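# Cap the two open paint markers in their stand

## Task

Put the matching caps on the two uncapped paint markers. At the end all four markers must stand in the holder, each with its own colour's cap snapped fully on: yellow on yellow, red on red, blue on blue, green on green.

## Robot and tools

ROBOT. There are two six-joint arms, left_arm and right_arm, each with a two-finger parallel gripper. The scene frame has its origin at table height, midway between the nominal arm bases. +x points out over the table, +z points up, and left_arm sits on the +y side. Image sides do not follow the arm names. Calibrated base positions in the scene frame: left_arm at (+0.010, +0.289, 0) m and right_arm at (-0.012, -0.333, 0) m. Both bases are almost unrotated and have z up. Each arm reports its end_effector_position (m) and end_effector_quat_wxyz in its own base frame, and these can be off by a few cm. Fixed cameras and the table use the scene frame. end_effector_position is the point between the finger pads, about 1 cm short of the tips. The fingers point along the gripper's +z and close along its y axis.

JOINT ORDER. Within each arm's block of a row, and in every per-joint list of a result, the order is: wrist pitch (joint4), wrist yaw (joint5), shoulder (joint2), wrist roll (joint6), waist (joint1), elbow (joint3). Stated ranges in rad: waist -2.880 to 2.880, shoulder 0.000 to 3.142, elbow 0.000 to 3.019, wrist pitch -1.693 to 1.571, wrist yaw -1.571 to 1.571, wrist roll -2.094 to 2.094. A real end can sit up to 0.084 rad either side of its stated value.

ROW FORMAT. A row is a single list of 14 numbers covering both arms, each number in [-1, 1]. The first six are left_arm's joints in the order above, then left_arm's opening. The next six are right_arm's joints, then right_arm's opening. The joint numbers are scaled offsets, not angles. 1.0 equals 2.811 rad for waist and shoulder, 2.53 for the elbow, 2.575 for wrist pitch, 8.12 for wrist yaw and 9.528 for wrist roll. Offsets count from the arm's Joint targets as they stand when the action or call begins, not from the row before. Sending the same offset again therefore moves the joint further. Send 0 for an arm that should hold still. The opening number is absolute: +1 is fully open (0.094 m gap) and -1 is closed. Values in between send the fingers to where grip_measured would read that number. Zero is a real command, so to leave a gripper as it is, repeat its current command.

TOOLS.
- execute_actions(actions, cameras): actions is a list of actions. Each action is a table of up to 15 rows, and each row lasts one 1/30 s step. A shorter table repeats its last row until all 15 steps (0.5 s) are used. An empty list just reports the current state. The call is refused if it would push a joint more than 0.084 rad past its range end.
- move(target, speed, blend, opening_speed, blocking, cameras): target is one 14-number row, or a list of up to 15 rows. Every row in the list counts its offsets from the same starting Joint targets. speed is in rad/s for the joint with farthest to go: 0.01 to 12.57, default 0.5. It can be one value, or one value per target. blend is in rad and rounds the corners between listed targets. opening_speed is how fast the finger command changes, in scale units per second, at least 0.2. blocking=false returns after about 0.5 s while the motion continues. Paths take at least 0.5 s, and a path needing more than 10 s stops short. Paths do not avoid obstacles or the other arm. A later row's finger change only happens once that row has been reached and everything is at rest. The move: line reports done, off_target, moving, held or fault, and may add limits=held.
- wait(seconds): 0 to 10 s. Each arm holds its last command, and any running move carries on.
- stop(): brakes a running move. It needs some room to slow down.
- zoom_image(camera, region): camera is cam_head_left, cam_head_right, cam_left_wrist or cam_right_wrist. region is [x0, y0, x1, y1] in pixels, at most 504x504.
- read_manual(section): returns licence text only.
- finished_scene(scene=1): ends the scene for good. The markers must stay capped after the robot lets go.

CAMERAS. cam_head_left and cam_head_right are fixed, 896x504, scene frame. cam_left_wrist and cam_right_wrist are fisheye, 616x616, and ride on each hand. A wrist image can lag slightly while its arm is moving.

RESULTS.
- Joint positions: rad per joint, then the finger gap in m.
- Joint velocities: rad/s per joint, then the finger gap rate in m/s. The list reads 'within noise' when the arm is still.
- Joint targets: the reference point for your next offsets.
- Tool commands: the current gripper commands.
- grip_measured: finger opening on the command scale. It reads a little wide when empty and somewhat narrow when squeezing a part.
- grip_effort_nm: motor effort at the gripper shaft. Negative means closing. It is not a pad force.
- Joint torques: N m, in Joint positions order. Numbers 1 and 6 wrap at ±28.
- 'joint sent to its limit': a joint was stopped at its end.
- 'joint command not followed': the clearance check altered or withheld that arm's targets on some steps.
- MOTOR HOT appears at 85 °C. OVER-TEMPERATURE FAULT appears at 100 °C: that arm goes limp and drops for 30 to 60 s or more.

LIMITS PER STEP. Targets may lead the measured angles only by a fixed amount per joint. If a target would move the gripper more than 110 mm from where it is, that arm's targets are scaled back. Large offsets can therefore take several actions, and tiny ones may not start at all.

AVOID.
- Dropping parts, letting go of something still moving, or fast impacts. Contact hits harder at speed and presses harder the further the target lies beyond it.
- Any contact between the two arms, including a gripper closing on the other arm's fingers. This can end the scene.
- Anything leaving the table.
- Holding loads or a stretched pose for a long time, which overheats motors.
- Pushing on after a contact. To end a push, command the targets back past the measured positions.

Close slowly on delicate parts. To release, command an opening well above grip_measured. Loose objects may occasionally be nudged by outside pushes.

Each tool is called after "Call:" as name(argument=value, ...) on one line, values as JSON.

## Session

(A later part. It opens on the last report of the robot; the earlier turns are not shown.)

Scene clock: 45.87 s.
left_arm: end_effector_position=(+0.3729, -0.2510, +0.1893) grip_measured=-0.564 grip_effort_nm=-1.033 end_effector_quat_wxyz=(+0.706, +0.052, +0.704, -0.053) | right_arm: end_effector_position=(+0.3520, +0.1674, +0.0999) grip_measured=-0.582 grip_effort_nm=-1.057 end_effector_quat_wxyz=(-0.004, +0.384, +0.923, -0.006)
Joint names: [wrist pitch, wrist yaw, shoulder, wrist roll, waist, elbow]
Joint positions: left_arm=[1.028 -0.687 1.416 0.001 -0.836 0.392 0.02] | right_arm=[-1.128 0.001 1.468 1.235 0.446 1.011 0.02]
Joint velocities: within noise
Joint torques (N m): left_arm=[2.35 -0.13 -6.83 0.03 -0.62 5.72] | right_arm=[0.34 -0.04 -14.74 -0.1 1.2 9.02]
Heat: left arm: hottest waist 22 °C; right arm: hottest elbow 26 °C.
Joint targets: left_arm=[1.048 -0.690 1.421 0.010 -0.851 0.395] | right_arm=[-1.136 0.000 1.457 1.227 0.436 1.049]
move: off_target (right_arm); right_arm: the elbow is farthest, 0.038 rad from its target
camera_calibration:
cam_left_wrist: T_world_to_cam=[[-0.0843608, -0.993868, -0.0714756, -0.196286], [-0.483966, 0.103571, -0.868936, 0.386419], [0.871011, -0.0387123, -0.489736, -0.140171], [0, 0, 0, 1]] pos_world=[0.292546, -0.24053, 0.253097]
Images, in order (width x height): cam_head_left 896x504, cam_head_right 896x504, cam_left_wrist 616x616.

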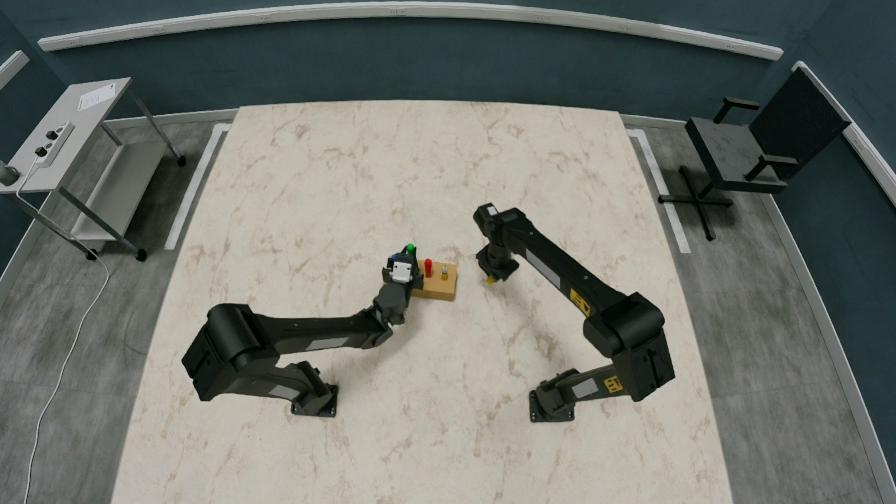

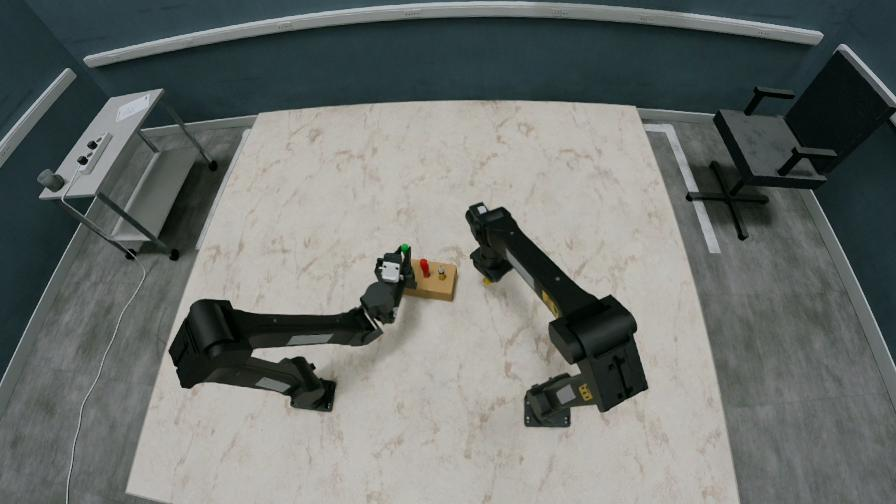

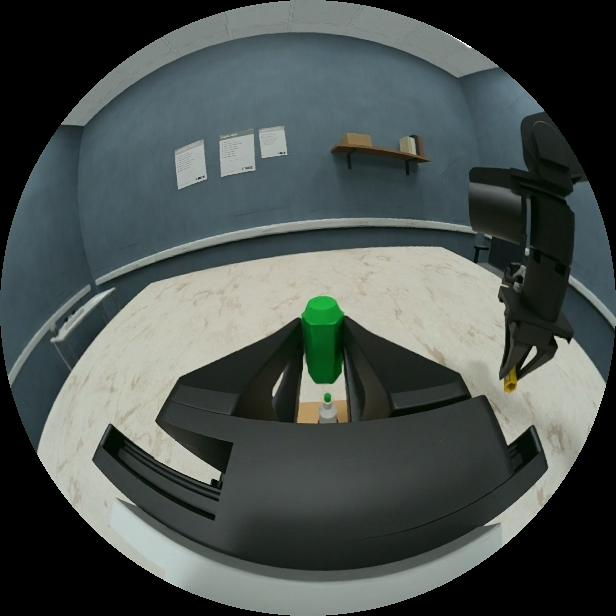

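Call:
move(target=[[0, -0.00243, -0.01032, 0, -0.00701, -0.00514, -0.8, 0.31445, -0.04926, -0.18751, -0.06581, -0.03059, -0.23431, -0.8], [0, -0.00243, -0.01032, 0, -0.00701, -0.00514, -0.8, 0.88233, -0.11736, -0.01921, -0.12962, -0.0619, -0.30711, -0.8]], speed=0.8, blend=0.1)

Scene clock: 52.67 s.
left_arm: end_effector_position=(+0.3654, -0.2513, +0.1876) grip_measured=-0.564 grip_effort_nm=-1.028 end_effector_quat_wxyz=(+0.705, +0.053, +0.705, -0.052) | right_arm: end_effector_position=(+0.3133, +0.2319, +0.1772) grip_measured=-0.582 grip_effort_nm=-1.057 end_effector_quat_wxyz=(+0.585, -0.407, +0.573, +0.404)
Joint names: [wrist pitch, wrist yaw, shoulder, wrist roll, waist, elbow]
Joint positions: left_arm=[1.029 -0.707 1.408 0.001 -0.856 0.379 0.02] | right_arm=[1.122 -0.95 1.383 0.001 0.272 0.28 0.02]
Joint velocities: within noise
Joint torques (N m): left_arm=[2.36 -0.13 -8.06 0.03 -0.62 5.68] | right_arm=[2.47 -0.22 -6.24 -0.11 1.08 3.73]
Heat: left arm: hottest waist 22 °C; right arm: hottest elbow 27 °C.
Joint targets: left_arm=[1.048 -0.710 1.393 0.010 -0.871 0.382] | right_arm=[1.136 -0.953 1.403 -0.008 0.262 0.272]
move: done
camera_calibration:
cam_left_wrist: T_world_to_cam=[[-0.0841622, -0.993675, -0.0743452, -0.196789], [-0.486424, 0.106086, -0.867259, 0.382612], [0.86966, -0.0368272, -0.492275, -0.133039], [0, 0, 0, 1]] pos_world=[0.285248, -0.241034, 0.251701]
cam_right_wrist: T_world_to_cam=[[0.950836, -0.306108, -0.0470018, -0.214884], [-0.190568, -0.458677, -0.867928, 0.334442], [0.244121, 0.834214, -0.494461, -0.0850958], [0, 0, 0, 1]] pos_world=[0.288827, 0.158611, 0.238095]

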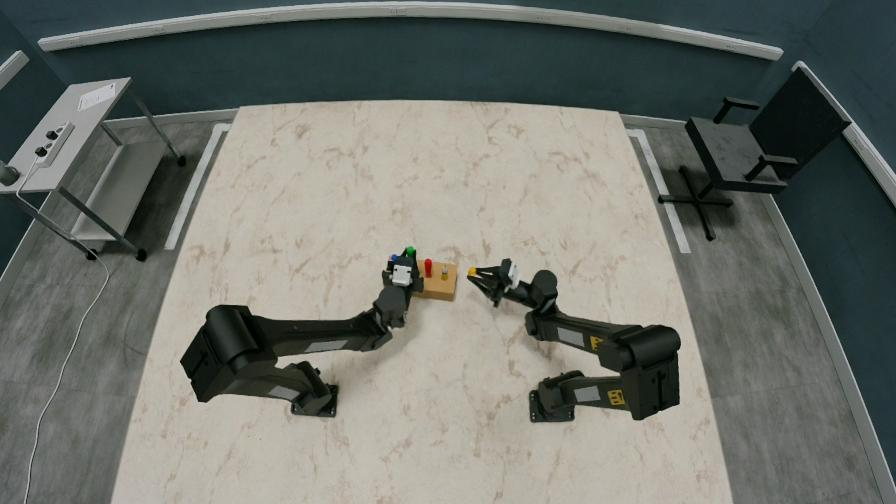

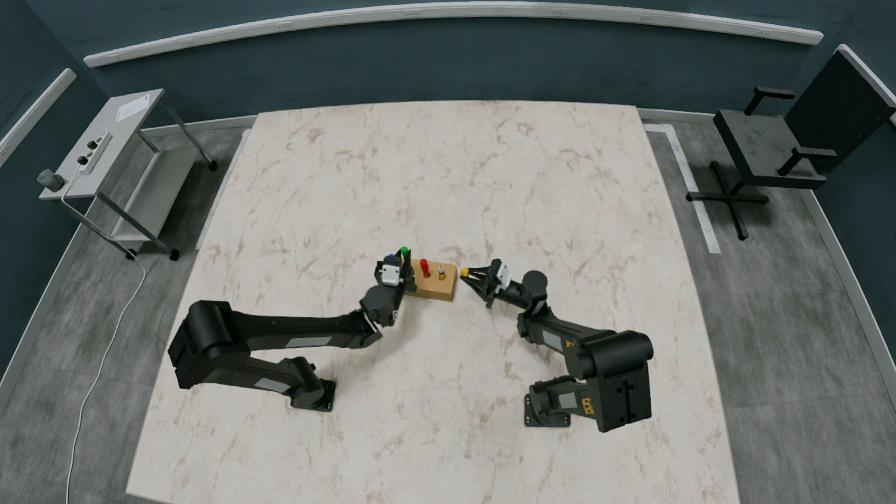

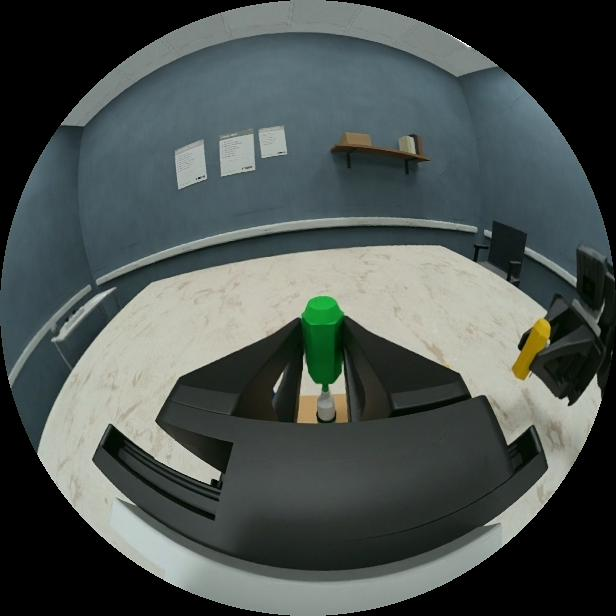

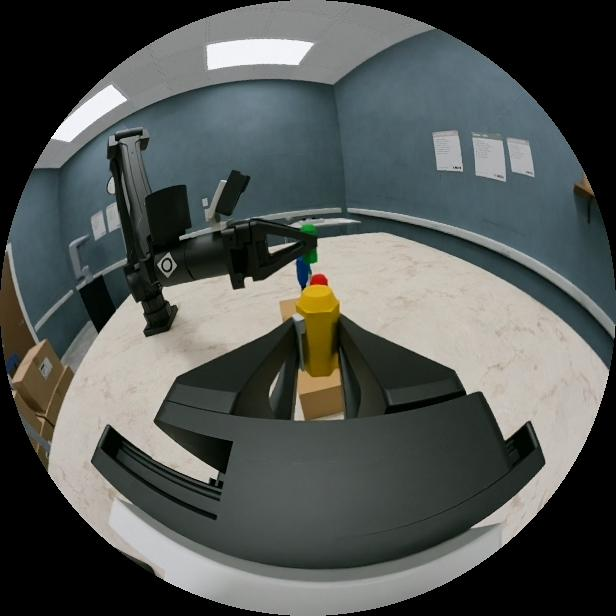

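Call:
wait(seconds=0.05, cameras=["all"])

Scene clock: 53.43 s.
left_arm: end_effector_position=(+0.3654, -0.2513, +0.1876) grip_measured=-0.564 grip_effort_nm=-1.028 end_effector_quat_wxyz=(+0.705, +0.053, +0.705, -0.052) | right_arm: end_effector_position=(+0.3133, +0.2319, +0.1772) grip_measured=-0.582 grip_effort_nm=-1.057 end_effector_quat_wxyz=(+0.585, -0.408, +0.573, +0.403)
Joint names: [wrist pitch, wrist yaw, shoulder, wrist roll, waist, elbow]
Joint positions: left_arm=[1.029 -0.707 1.408 0.001 -0.856 0.379 0.02] | right_arm=[1.122 -0.95 1.383 0 0.272 0.28 0.02]
Joint velocities: within noise
Joint torques (N m): left_arm=[2.36 -0.13 -8 0.02 -0.67 5.68] | right_arm=[2.5 -0.23 -6.18 -0.11 1.08 3.7]
Heat: left arm: hottest waist 22 °C; right arm: hottest elbow 27 °C.
Joint targets: left_arm=[1.048 -0.710 1.393 0.010 -0.871 0.382] | right_arm=[1.136 -0.953 1.403 -0.008 0.262 0.272]
Tool commands: left_gripper/opening=-0.8 right_gripper/opening=-0.8
wait: 0.07 s; at rest from the start
camera_calibration:
cam_left_wrist: T_world_to_cam=[[-0.0841622, -0.993675, -0.0743452, -0.196789], [-0.486424, 0.106086, -0.867259, 0.382612], [0.86966, -0.0368272, -0.492275, -0.133039], [0, 0, 0, 1]] pos_world=[0.285248, -0.241034, 0.251701]
cam_right_wrist: T_world_to_cam=[[0.950879, -0.306088, -0.0462515, -0.214984], [-0.18994, -0.458907, -0.867944, 0.334282], [0.244443, 0.834095, -0.494503, -0.0851351], [0, 0, 0, 1]] pos_world=[0.288728, 0.158611, 0.238095]

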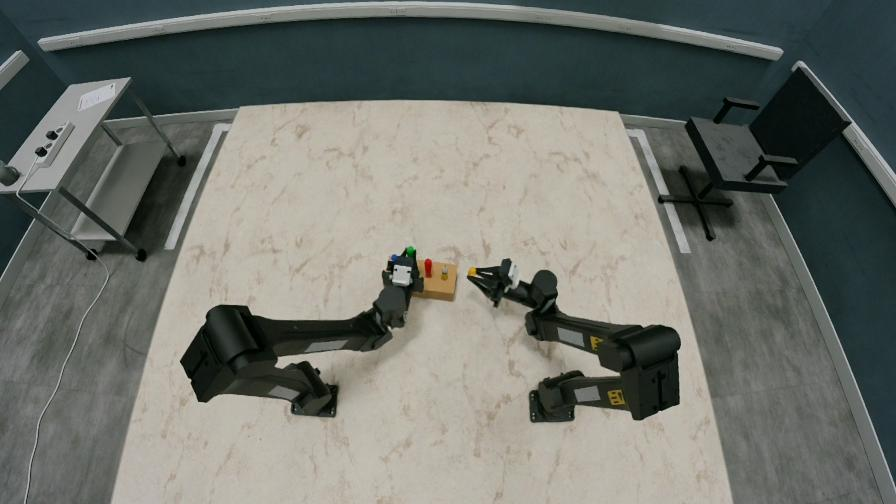

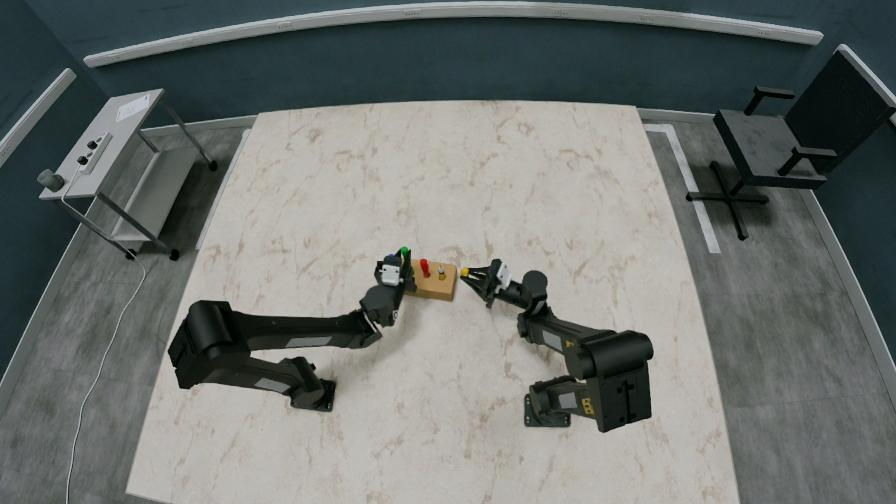

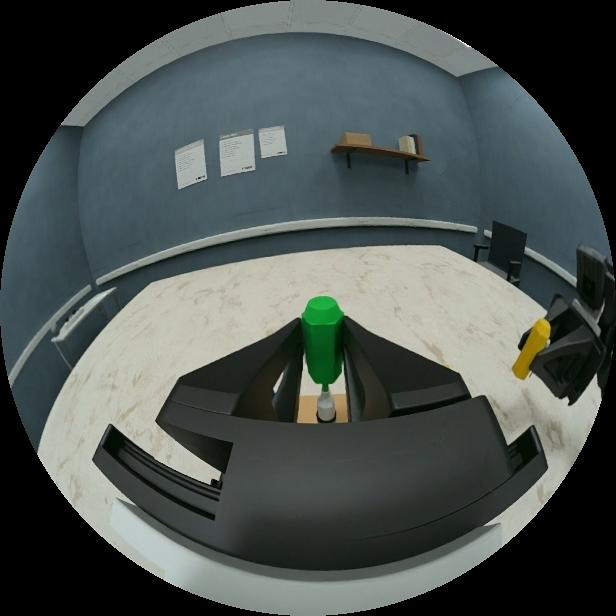

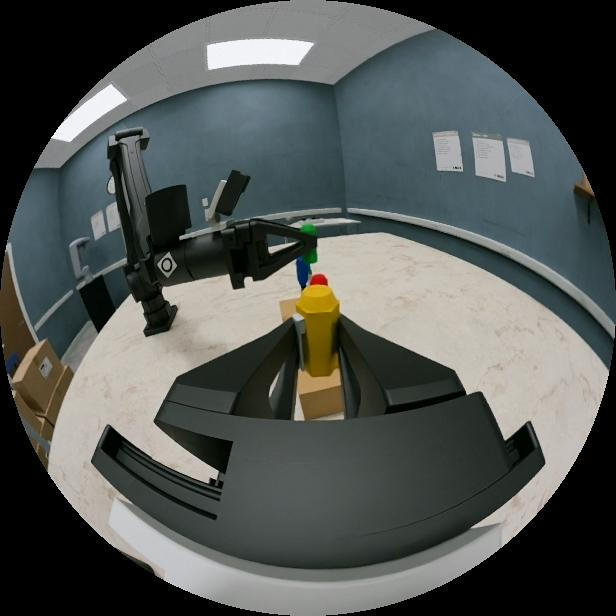

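Call:
zoom_image(camera="cam_right_wrist", region=[270, 210, 350, 290])

Call:
zoom_image(camera="cam_left_wrist", region=[270, 350, 370, 430])

Scaled by 6.300 from the camera's 616x616 image, which has a finer 880x880 frame.

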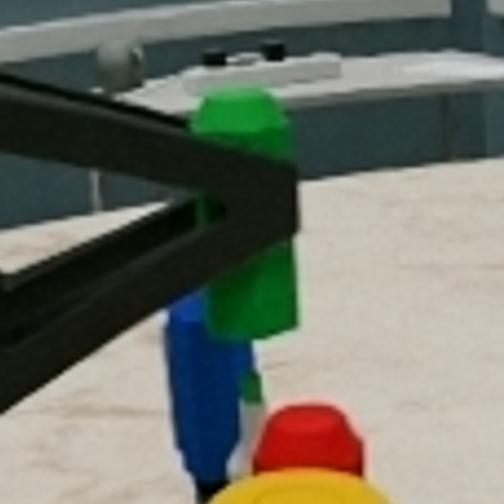

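Scaled by 5.040 from the camera's 616x616 image, which has a finer 880x880 frame.

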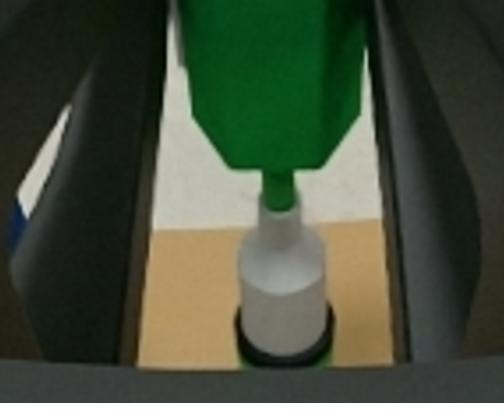

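Call:
move(target=[[0,0,0.0064,0,-0.000534,0,-0.8,0,0,0,0,0,0,-0.8],[0.02517,-0.00006,0.02668,0,-0.000534,-0.00312,-0.8,0,0,0,0,0,0,-0.8]], speed=[0.1,0.1], cameras=["cam_left_wrist","cam_right_wrist"])

Scene clock: 57.30 s.
left_arm: end_effector_position=(+0.3652, -0.2520, +0.1759) grip_measured=-0.564 grip_effort_nm=-1.028 end_effector_quat_wxyz=(+0.706, +0.053, +0.704, -0.053) | right_arm: end_effector_position=(+0.3133, +0.2319, +0.1772) grip_measured=-0.582 grip_effort_nm=-1.057 end_effector_quat_wxyz=(+0.585, -0.408, +0.573, +0.403)
Joint names: [wrist pitch, wrist yaw, shoulder, wrist roll, waist, elbow]
Joint positions: left_arm=[1.093 -0.707 1.462 0.001 -0.857 0.372 0.02] | right_arm=[1.122 -0.95 1.383 0 0.272 0.28 0.02]
Joint velocities: within noise
Joint torques (N m): left_arm=[2.35 -0.13 -6.83 0.02 -0.62 5.2] | right_arm=[2.5 -0.22 -6.18 -0.11 1.14 3.7]
Heat: left arm: hottest waist 22 °C; right arm: hottest elbow 27 °C.
Joint targets: left_arm=[1.113 -0.710 1.468 0.010 -0.872 0.374] | right_arm=[1.136 -0.953 1.403 -0.008 0.262 0.272]
move: done
camera_calibration:
cam_left_wrist: T_world_to_cam=[[-0.085141, -0.993745, -0.0722652, -0.198431], [-0.484601, 0.104673, -0.86845, 0.37162], [0.870582, -0.0389209, -0.490482, -0.139854], [0, 0, 0, 1]] pos_world=[0.284947, -0.241531, 0.239798]
cam_right_wrist: T_world_to_cam=[[0.950879, -0.306088, -0.0462515, -0.214984], [-0.18994, -0.458907, -0.867944, 0.334282], [0.244443, 0.834095, -0.494503, -0.0851351], [0, 0, 0, 1]] pos_world=[0.288728, 0.158611, 0.238095]
Images, in order (width x height): cam_left_wrist 616x616, cam_right_wrist 616x616.

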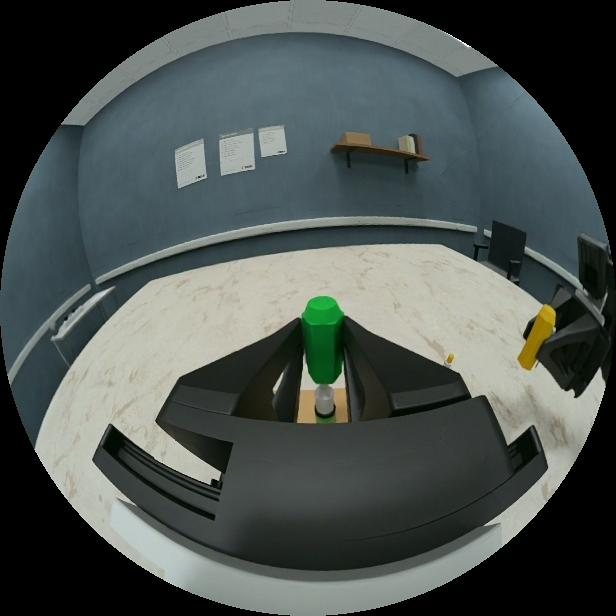

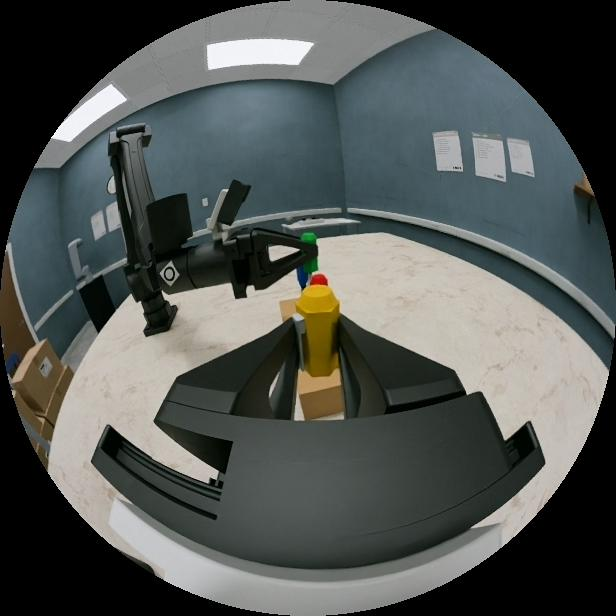

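Call:
zoom_image(camera="cam_left_wrist", region=[270, 350, 370, 430])

Call:
zoom_image(camera="cam_right_wrist", region=[270, 210, 350, 290])

Scaled by 5.040 from the camera's 616x616 image, which has a finer 880x880 frame.

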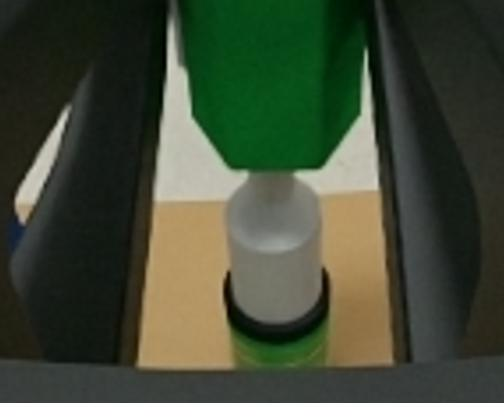

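Scaled by 6.300 from the camera's 616x616 image, which has a finer 880x880 frame.

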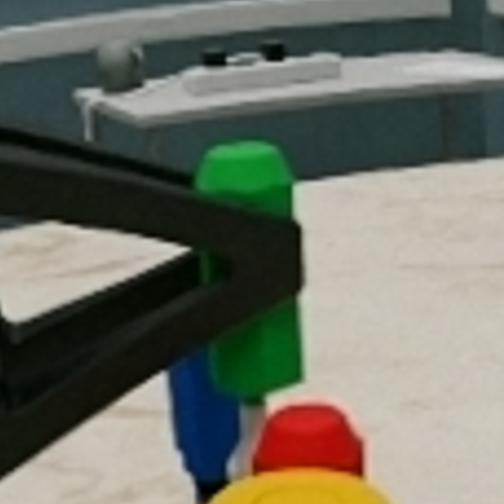

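Call:
zoom_image(camera="cam_right_wrist", region=[290, 230, 330, 280])

Call:
zoom_image(camera="cam_left_wrist", region=[305, 370, 345, 420])

Scaled by 10.080 from the camera's 616x616 image, which has a finer 880x880 frame.

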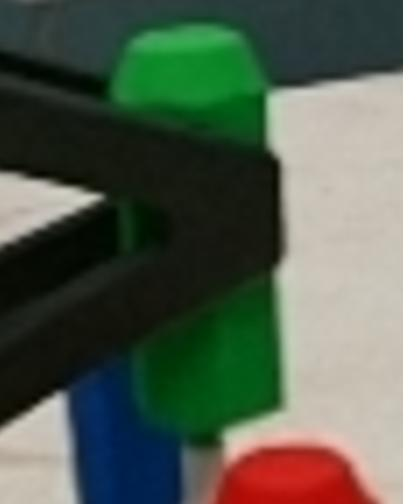

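Scaled by 10.080 from the camera's 616x616 image, which has a finer 880x880 frame.

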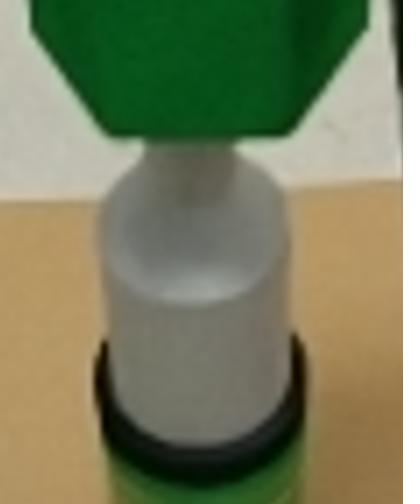

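Call:
move(target=[[0.0059,-0.00016,0.0048,0,-0.00045,-0.00182,-0.8,0,0,0,0,0,0,-0.8]], speed=0.06, cameras=["cam_left_wrist","cam_right_wrist"])

Call:
zoom_image(camera="cam_right_wrist", region=[290, 230, 330, 280])

Call:
zoom_image(camera="cam_left_wrist", region=[305, 370, 345, 420])

Scene clock: 59.53 s.
left_arm: end_effector_position=(+0.3644, -0.2515, +0.1721) grip_measured=-0.564 grip_effort_nm=-1.033 end_effector_quat_wxyz=(+0.705, +0.053, +0.705, -0.053) | right_arm: end_effector_position=(+0.3133, +0.2319, +0.1772) grip_measured=-0.582 grip_effort_nm=-1.057 end_effector_quat_wxyz=(+0.585, -0.408, +0.573, +0.403)
Joint names: [wrist pitch, wrist yaw, shoulder, wrist roll, waist, elbow]
Joint positions: left_arm=[1.108 -0.709 1.475 0.001 -0.859 0.367 0.02] | right_arm=[1.122 -0.95 1.383 0 0.272 0.28 0.02]
Joint velocities: within noise
Joint torques (N m): left_arm=[2.36 -0.12 -6.89 0.03 -0.67 5.07] | right_arm=[2.48 -0.21 -6.12 -0.11 1.08 3.69]
Heat: left arm: hottest waist 22 °C; right arm: hottest elbow 27 °C.
Joint targets: left_arm=[1.128 -0.712 1.481 0.010 -0.874 0.369] | right_arm=[1.136 -0.953 1.403 -0.008 0.262 0.272]
move: done
camera_calibration:
cam_left_wrist: T_world_to_cam=[[-0.0848582, -0.993652, -0.0738551, -0.198044], [-0.485961, 0.105982, -0.867531, 0.368514], [0.869851, -0.0377264, -0.49187, -0.14022], [0, 0, 0, 1]] pos_world=[0.284248, -0.241133, 0.2361]
cam_right_wrist: T_world_to_cam=[[0.950879, -0.306088, -0.0462515, -0.214984], [-0.18994, -0.458907, -0.867944, 0.334282], [0.244443, 0.834095, -0.494503, -0.0851351], [0, 0, 0, 1]] pos_world=[0.288728, 0.158611, 0.238095]
Images, in order (width x height): cam_left_wrist 616x616, cam_right_wrist 616x616.

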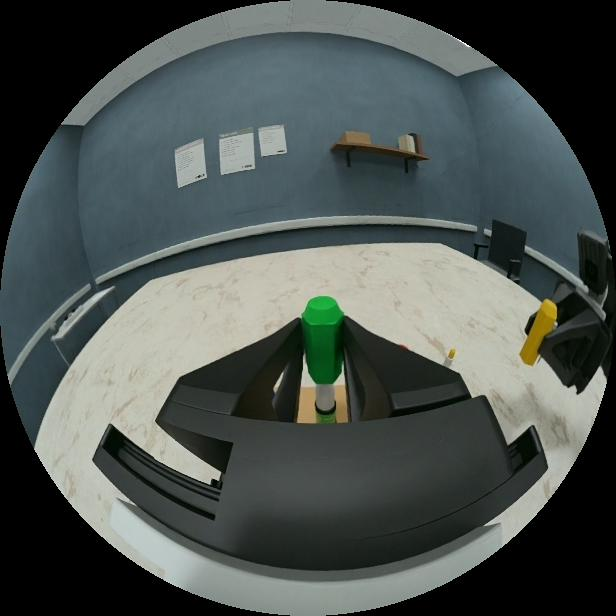

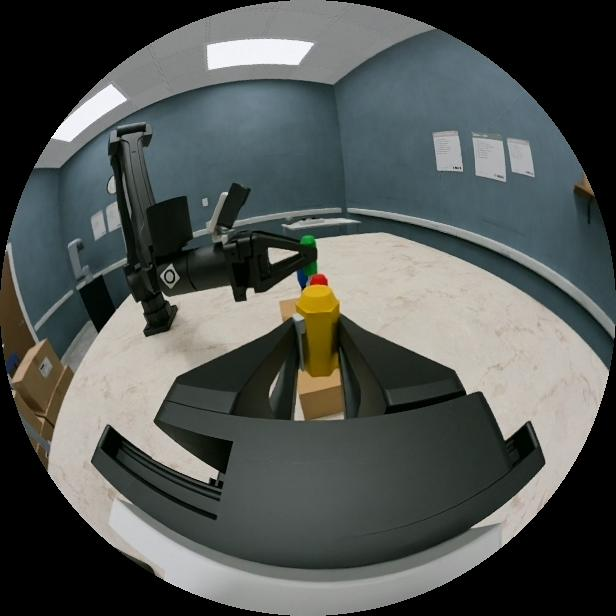

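Scaled by 10.080 from the camera's 616x616 image, which has a finer 880x880 frame.

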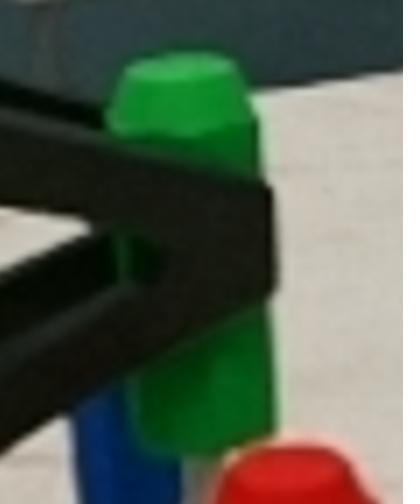

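Scaled by 10.080 from the camera's 616x616 image, which has a finer 880x880 frame.

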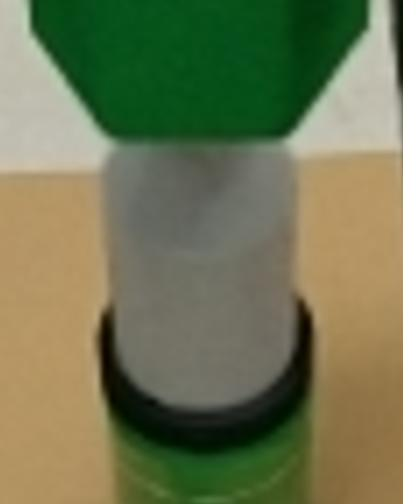

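Call:
move(target=[[0.0235,0,0.01953,0,0,-0.00225,-0.8,0,0,0,0,0,0,-0.8]], speed=0.06, cameras=["cam_left_wrist","cam_right_wrist"])

Call:
zoom_image(camera="cam_left_wrist", region=[305, 370, 345, 420])

Call:
zoom_image(camera="cam_right_wrist", region=[290, 230, 330, 280])

Scene clock: 61.20 s.
left_arm: end_effector_position=(+0.3644, -0.2518, +0.1600) grip_measured=-0.564 grip_effort_nm=-1.038 end_effector_quat_wxyz=(+0.705, +0.053, +0.705, -0.053) | right_arm: end_effector_position=(+0.3133, +0.2319, +0.1772) grip_measured=-0.582 grip_effort_nm=-1.053 end_effector_quat_wxyz=(+0.585, -0.408, +0.573, +0.403)
Joint names: [wrist pitch, wrist yaw, shoulder, wrist roll, waist, elbow]
Joint positions: left_arm=[1.169 -0.709 1.53 0.001 -0.859 0.362 0.02] | right_arm=[1.122 -0.95 1.383 0 0.272 0.28 0.02]
Joint velocities: within noise
Joint torques (N m): left_arm=[2.33 -0.13 -7.12 0.03 -0.62 4.59] | right_arm=[2.47 -0.22 -6.18 -0.11 1.14 3.69]
Heat: left arm: hottest waist 22 °C; right arm: hottest elbow 27 °C.
Joint targets: left_arm=[1.188 -0.712 1.536 0.010 -0.874 0.363] | right_arm=[1.136 -0.953 1.403 -0.008 0.262 0.272]
move: done
camera_calibration:
cam_left_wrist: T_world_to_cam=[[-0.0853005, -0.993616, -0.0738296, -0.199008], [-0.485908, 0.106176, -0.867537, 0.358071], [0.869837, -0.0381269, -0.491863, -0.146274], [0, 0, 0, 1]] pos_world=[0.284249, -0.241333, 0.224]
cam_right_wrist: T_world_to_cam=[[0.950879, -0.306088, -0.0462515, -0.214984], [-0.18994, -0.458907, -0.867944, 0.334282], [0.244443, 0.834095, -0.494503, -0.0851351], [0, 0, 0, 1]] pos_world=[0.288728, 0.158611, 0.238095]
Images, in order (width x height): cam_left_wrist 616x616, cam_right_wrist 616x616.

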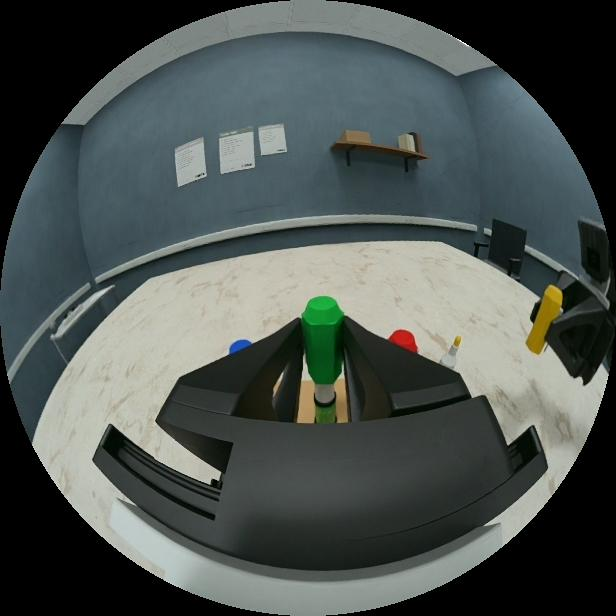

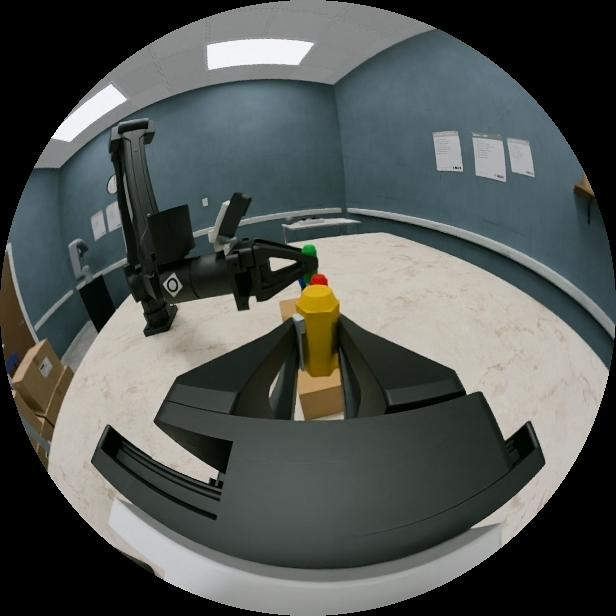

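Scaled by 10.080 from the camera's 616x616 image, which has a finer 880x880 frame.

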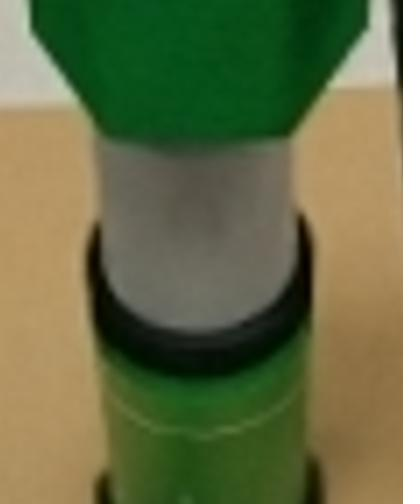

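Scaled by 10.080 from the camera's 616x616 image, which has a finer 880x880 frame.

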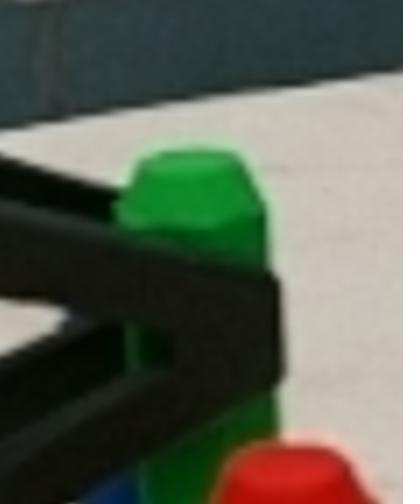

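Call:
move(target=[[0.01961,0,0.01676,0,0,-0.00126,-0.8,0,0,0,0,0,0,-0.8]], speed=0.06, cameras=["cam_left_wrist"])

Call:
zoom_image(camera="cam_left_wrist", region=[305, 370, 345, 420])

Scene clock: 62.73 s.
left_arm: end_effector_position=(+0.3645, -0.2519, +0.1503) grip_measured=-0.564 grip_effort_nm=-1.028 end_effector_quat_wxyz=(+0.705, +0.053, +0.705, -0.053) | right_arm: end_effector_position=(+0.3133, +0.2319, +0.1772) grip_measured=-0.582 grip_effort_nm=-1.062 end_effector_quat_wxyz=(+0.585, -0.408, +0.573, +0.403)
Joint names: [wrist pitch, wrist yaw, shoulder, wrist roll, waist, elbow]
Joint positions: left_arm=[1.219 -0.709 1.577 0.001 -0.859 0.359 0.02] | right_arm=[1.122 -0.95 1.383 0 0.272 0.28 0.02]
Joint velocities: within noise
Joint torques (N m): left_arm=[2.37 -0.13 -7.41 0.03 -0.62 4.18] | right_arm=[2.47 -0.21 -6.18 -0.11 1.08 3.69]
Heat: left arm: hottest waist 22 °C; right arm: hottest elbow 27 °C.
Joint targets: left_arm=[1.239 -0.712 1.583 0.010 -0.874 0.360] | right_arm=[1.136 -0.953 1.403 -0.008 0.262 0.272]
move: done
camera_calibration:
cam_left_wrist: T_world_to_cam=[[-0.0851881, -0.993662, -0.0733386, -0.200062], [-0.485468, 0.105672, -0.867845, 0.349544], [0.870094, -0.0383265, -0.491393, -0.151362], [0, 0, 0, 1]] pos_world=[0.284348, -0.241532, 0.2143]
Images, in order (width x height): cam_left_wrist 616x616.

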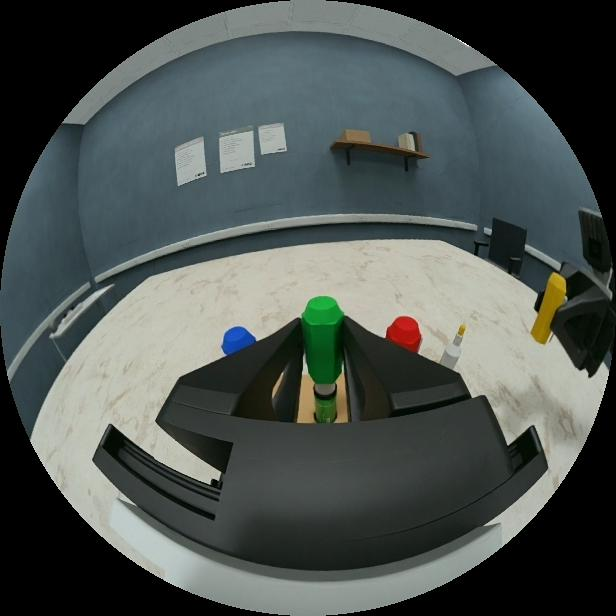

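Scaled by 10.080 from the camera's 616x616 image, which has a finer 880x880 frame.

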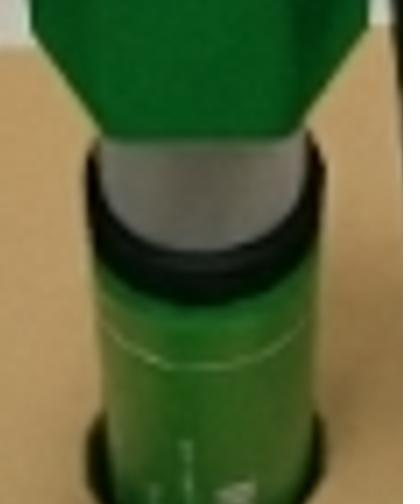

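Call:
move(target=[[0.01561,0,0.01377,0,0,-0.00063,-0.8,0,0,0,0,0,0,-0.8]], speed=0.05, cameras=["cam_left_wrist"])

Call:
zoom_image(camera="cam_left_wrist", region=[305, 370, 345, 420])

Scene clock: 64.10 s.
left_arm: end_effector_position=(+0.3647, -0.2521, +0.1437) grip_measured=-0.564 grip_effort_nm=-1.028 end_effector_quat_wxyz=(+0.707, +0.052, +0.704, -0.054) | right_arm: end_effector_position=(+0.3133, +0.2319, +0.1772) grip_measured=-0.582 grip_effort_nm=-1.062 end_effector_quat_wxyz=(+0.585, -0.408, +0.573, +0.403)
Joint names: [wrist pitch, wrist yaw, shoulder, wrist roll, waist, elbow]
Joint positions: left_arm=[1.261 -0.709 1.614 0.001 -0.859 0.359 0.02] | right_arm=[1.122 -0.95 1.383 0 0.272 0.28 0.02]
Joint velocities: within noise
Joint torques (N m): left_arm=[2.3 -0.12 -7.53 0.03 -0.67 3.84] | right_arm=[2.48 -0.22 -6.24 -0.11 1.08 3.7]
Heat: left arm: hottest waist 22 °C; right arm: hottest elbow 27 °C.
Joint targets: left_arm=[1.279 -0.712 1.622 0.010 -0.874 0.359] | right_arm=[1.136 -0.953 1.403 -0.008 0.262 0.272]
move: done
camera_calibration:
cam_left_wrist: T_world_to_cam=[[-0.0846068, -0.993943, -0.0701343, -0.201364], [-0.482919, 0.102471, -0.869649, 0.342416], [0.871568, -0.039709, -0.488664, -0.156067], [0, 0, 0, 1]] pos_world=[0.284345, -0.241429, 0.207395]
Images, in order (width x height): cam_left_wrist 616x616.

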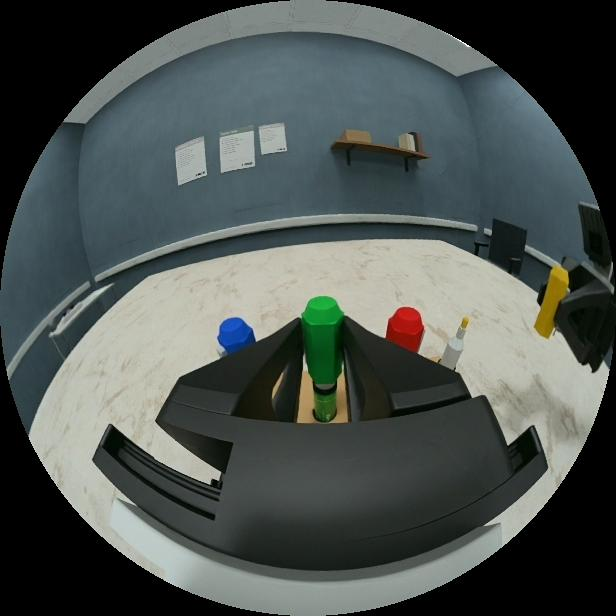

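Scaled by 10.080 from the camera's 616x616 image, which has a finer 880x880 frame.

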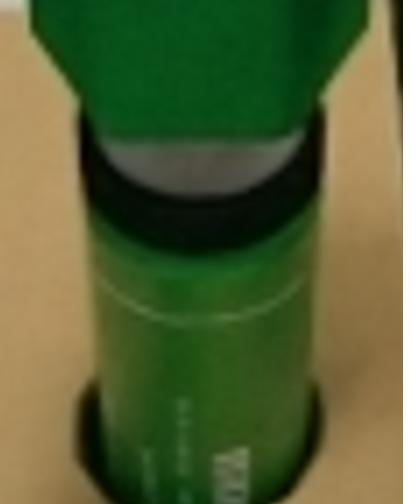

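Call:
move(target=[[0.01204,0,0.01039,0,0,-0.0003,-0.8,0,0,0,0,0,0,-0.8]], speed=0.05, cameras=["cam_left_wrist"])

Call:
zoom_image(camera="cam_left_wrist", region=[305, 370, 345, 420])

Scene clock: 65.37 s.
left_arm: end_effector_position=(+0.3649, -0.2520, +0.1427) grip_measured=-0.564 grip_effort_nm=-1.038 end_effector_quat_wxyz=(+0.711, +0.047, +0.699, -0.057) | right_arm: end_effector_position=(+0.3133, +0.2319, +0.1772) grip_measured=-0.582 grip_effort_nm=-1.057 end_effector_quat_wxyz=(+0.585, -0.408, +0.573, +0.403)
Joint names: [wrist pitch, wrist yaw, shoulder, wrist roll, waist, elbow]
Joint positions: left_arm=[1.3 -0.71 1.636 0.002 -0.859 0.359 0.02] | right_arm=[1.122 -0.95 1.383 0 0.272 0.28 0.02]
Joint velocities: within noise
Joint torques (N m): left_arm=[2.02 -0.05 -7.06 0.02 -0.62 3.62] | right_arm=[2.47 -0.22 -6.24 -0.11 1.08 3.71]
Heat: left arm: hottest waist 22 °C; right arm: hottest elbow 27 °C.
Joint targets: left_arm=[1.310 -0.712 1.651 0.010 -0.874 0.358] | right_arm=[1.136 -0.953 1.403 -0.008 0.262 0.272]
move: done
camera_calibration:
cam_left_wrist: T_world_to_cam=[[-0.0828253, -0.994805, -0.0591866, -0.203809], [-0.473342, 0.0915342, -0.87611, 0.33623], [0.876976, -0.0445485, -0.478465, -0.16142], [0, 0, 0, 1]] pos_world=[0.283833, -0.240717, 0.205278]
Images, in order (width x height): cam_left_wrist 616x616.

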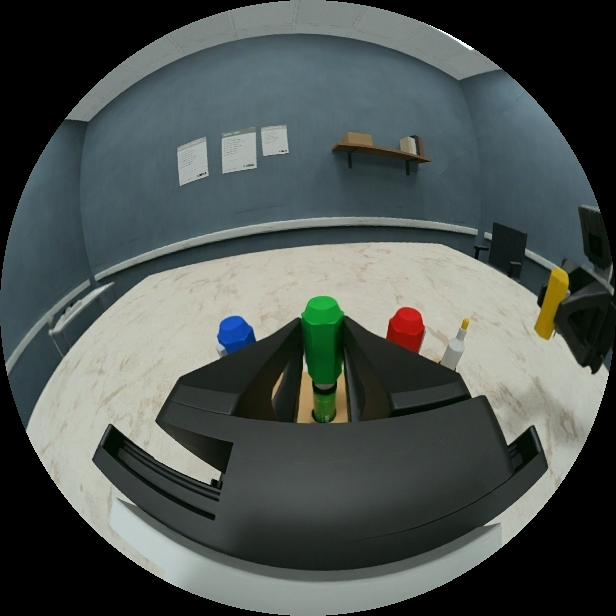

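Scaled by 10.080 from the camera's 616x616 image, which has a finer 880x880 frame.

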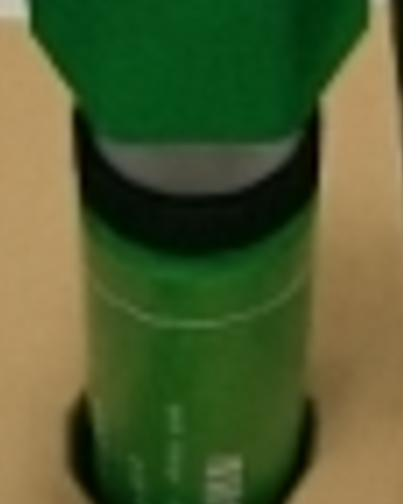

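Call:
move(target=[[-0.0227,0,0.00982,0,0,-0.0079,-0.8,0,0,0,0,0,0,-0.8]], speed=0.05, cameras=["cam_left_wrist"])

Call:
zoom_image(camera="cam_left_wrist", region=[305, 370, 345, 420])

Scene clock: 67.70 s.
left_arm: end_effector_position=(+0.3636, -0.2505, +0.1329) grip_measured=-0.564 grip_effort_nm=-1.033 end_effector_quat_wxyz=(+0.703, +0.055, +0.707, -0.050) | right_arm: end_effector_position=(+0.3133, +0.2319, +0.1772) grip_measured=-0.582 grip_effort_nm=-1.057 end_effector_quat_wxyz=(+0.585, -0.408, +0.573, +0.403)
Joint names: [wrist pitch, wrist yaw, shoulder, wrist roll, waist, elbow]
Joint positions: left_arm=[1.289 -0.711 1.65 0.002 -0.859 0.353 0.02] | right_arm=[1.122 -0.95 1.383 0 0.272 0.28 0.02]
Joint velocities: within noise
Joint torques (N m): left_arm=[0.34 -0.05 -6.18 0.02 -0.62 2.37] | right_arm=[2.5 -0.22 -6.24 -0.11 1.14 3.69]
Heat: left arm: hottest waist 22 °C; right arm: hottest elbow 27 °C.
Joint targets: left_arm=[1.251 -0.712 1.679 0.010 -0.874 0.338] | right_arm=[1.136 -0.953 1.403 -0.007 0.262 0.272]
move: off_target (left_arm); left_arm: the wrist pitch is farthest, 0.037 rad from its target
camera_calibration:
cam_left_wrist: T_world_to_cam=[[-0.0838265, -0.9932, -0.0807831, -0.19937], [-0.491006, 0.111713, -0.863964, 0.336773], [0.867114, -0.0327581, -0.497032, -0.155812], [0, 0, 0, 1]] pos_world=[0.283752, -0.240741, 0.197411]
Images, in order (width x height): cam_left_wrist 616x616.

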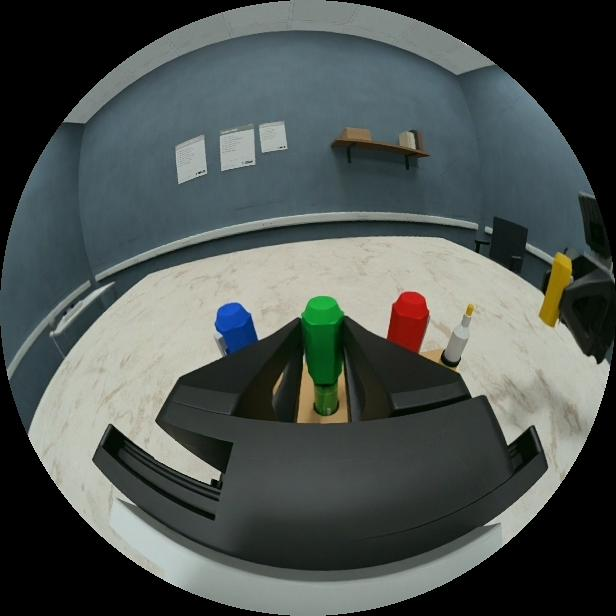

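Scaled by 10.080 from the camera's 616x616 image, which has a finer 880x880 frame.

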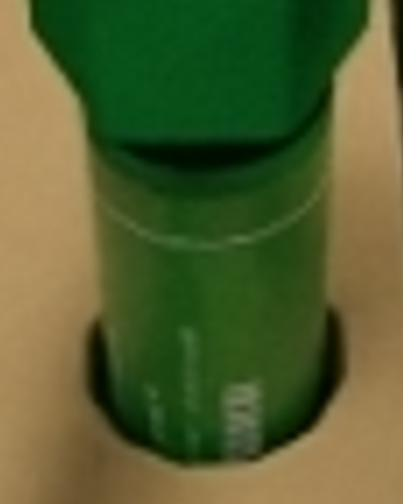

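Call:
zoom_image(camera="cam_left_wrist", region=[200, 280, 500, 430])

Scaled by 1.680 from the camera's 616x616 image, which has a finer 880x880 frame.

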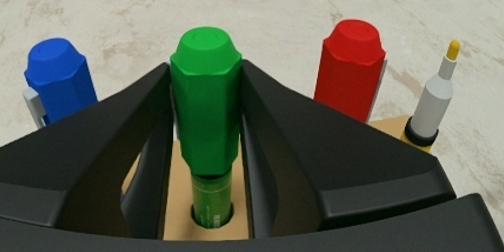

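Call:
move(target=[[-0.0078,0,0.0075,0,0,-0.006,-0.8,0,0,0,0,0,0,-0.8]], speed=0.05, cameras=["cam_left_wrist"])

Call:
zoom_image(camera="cam_left_wrist", region=[295, 360, 355, 420])

Scene clock: 68.73 s.
left_arm: end_effector_position=(+0.3633, -0.2501, +0.1308) grip_measured=-0.564 grip_effort_nm=-1.033 end_effector_quat_wxyz=(+0.701, +0.057, +0.710, -0.047) | right_arm: end_effector_position=(+0.3133, +0.2319, +0.1772) grip_measured=-0.582 grip_effort_nm=-1.053 end_effector_quat_wxyz=(+0.585, -0.408, +0.573, +0.403)
Joint names: [wrist pitch, wrist yaw, shoulder, wrist roll, waist, elbow]
Joint positions: left_arm=[1.28 -0.711 1.65 0.002 -0.859 0.352 0.02] | right_arm=[1.122 -0.95 1.383 0 0.272 0.28 0.02]
Joint velocities: within noise
Joint torques (N m): left_arm=[-0.09 -0.05 -4.72 0.02 -0.62 1.26] | right_arm=[2.48 -0.22 -6.24 -0.11 1.08 3.67]
Heat: left arm: hottest waist 22 °C; right arm: hottest elbow 27 °C.
Joint targets: left_arm=[1.231 -0.712 1.700 0.010 -0.874 0.323] | right_arm=[1.136 -0.953 1.403 -0.007 0.262 0.272]
move: off_target (left_arm); left_arm: the shoulder is farthest, 0.050 rad from its target
camera_calibration:
cam_left_wrist: T_world_to_cam=[[-0.084377, -0.992593, -0.0874107, -0.197987], [-0.496301, 0.117932, -0.860103, 0.337795], [0.86404, -0.0291909, -0.502576, -0.153831], [0, 0, 0, 1]] pos_world=[0.283859, -0.240848, 0.195921]
Images, in order (width x height): cam_left_wrist 616x616.

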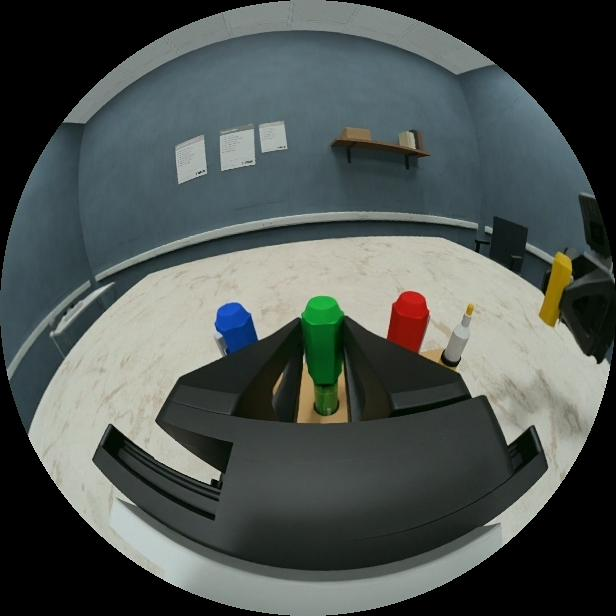

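Scaled by 8.400 from the camera's 616x616 image, which has a finer 880x880 frame.

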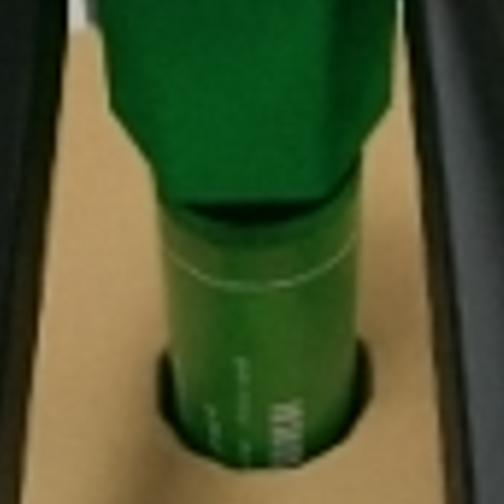

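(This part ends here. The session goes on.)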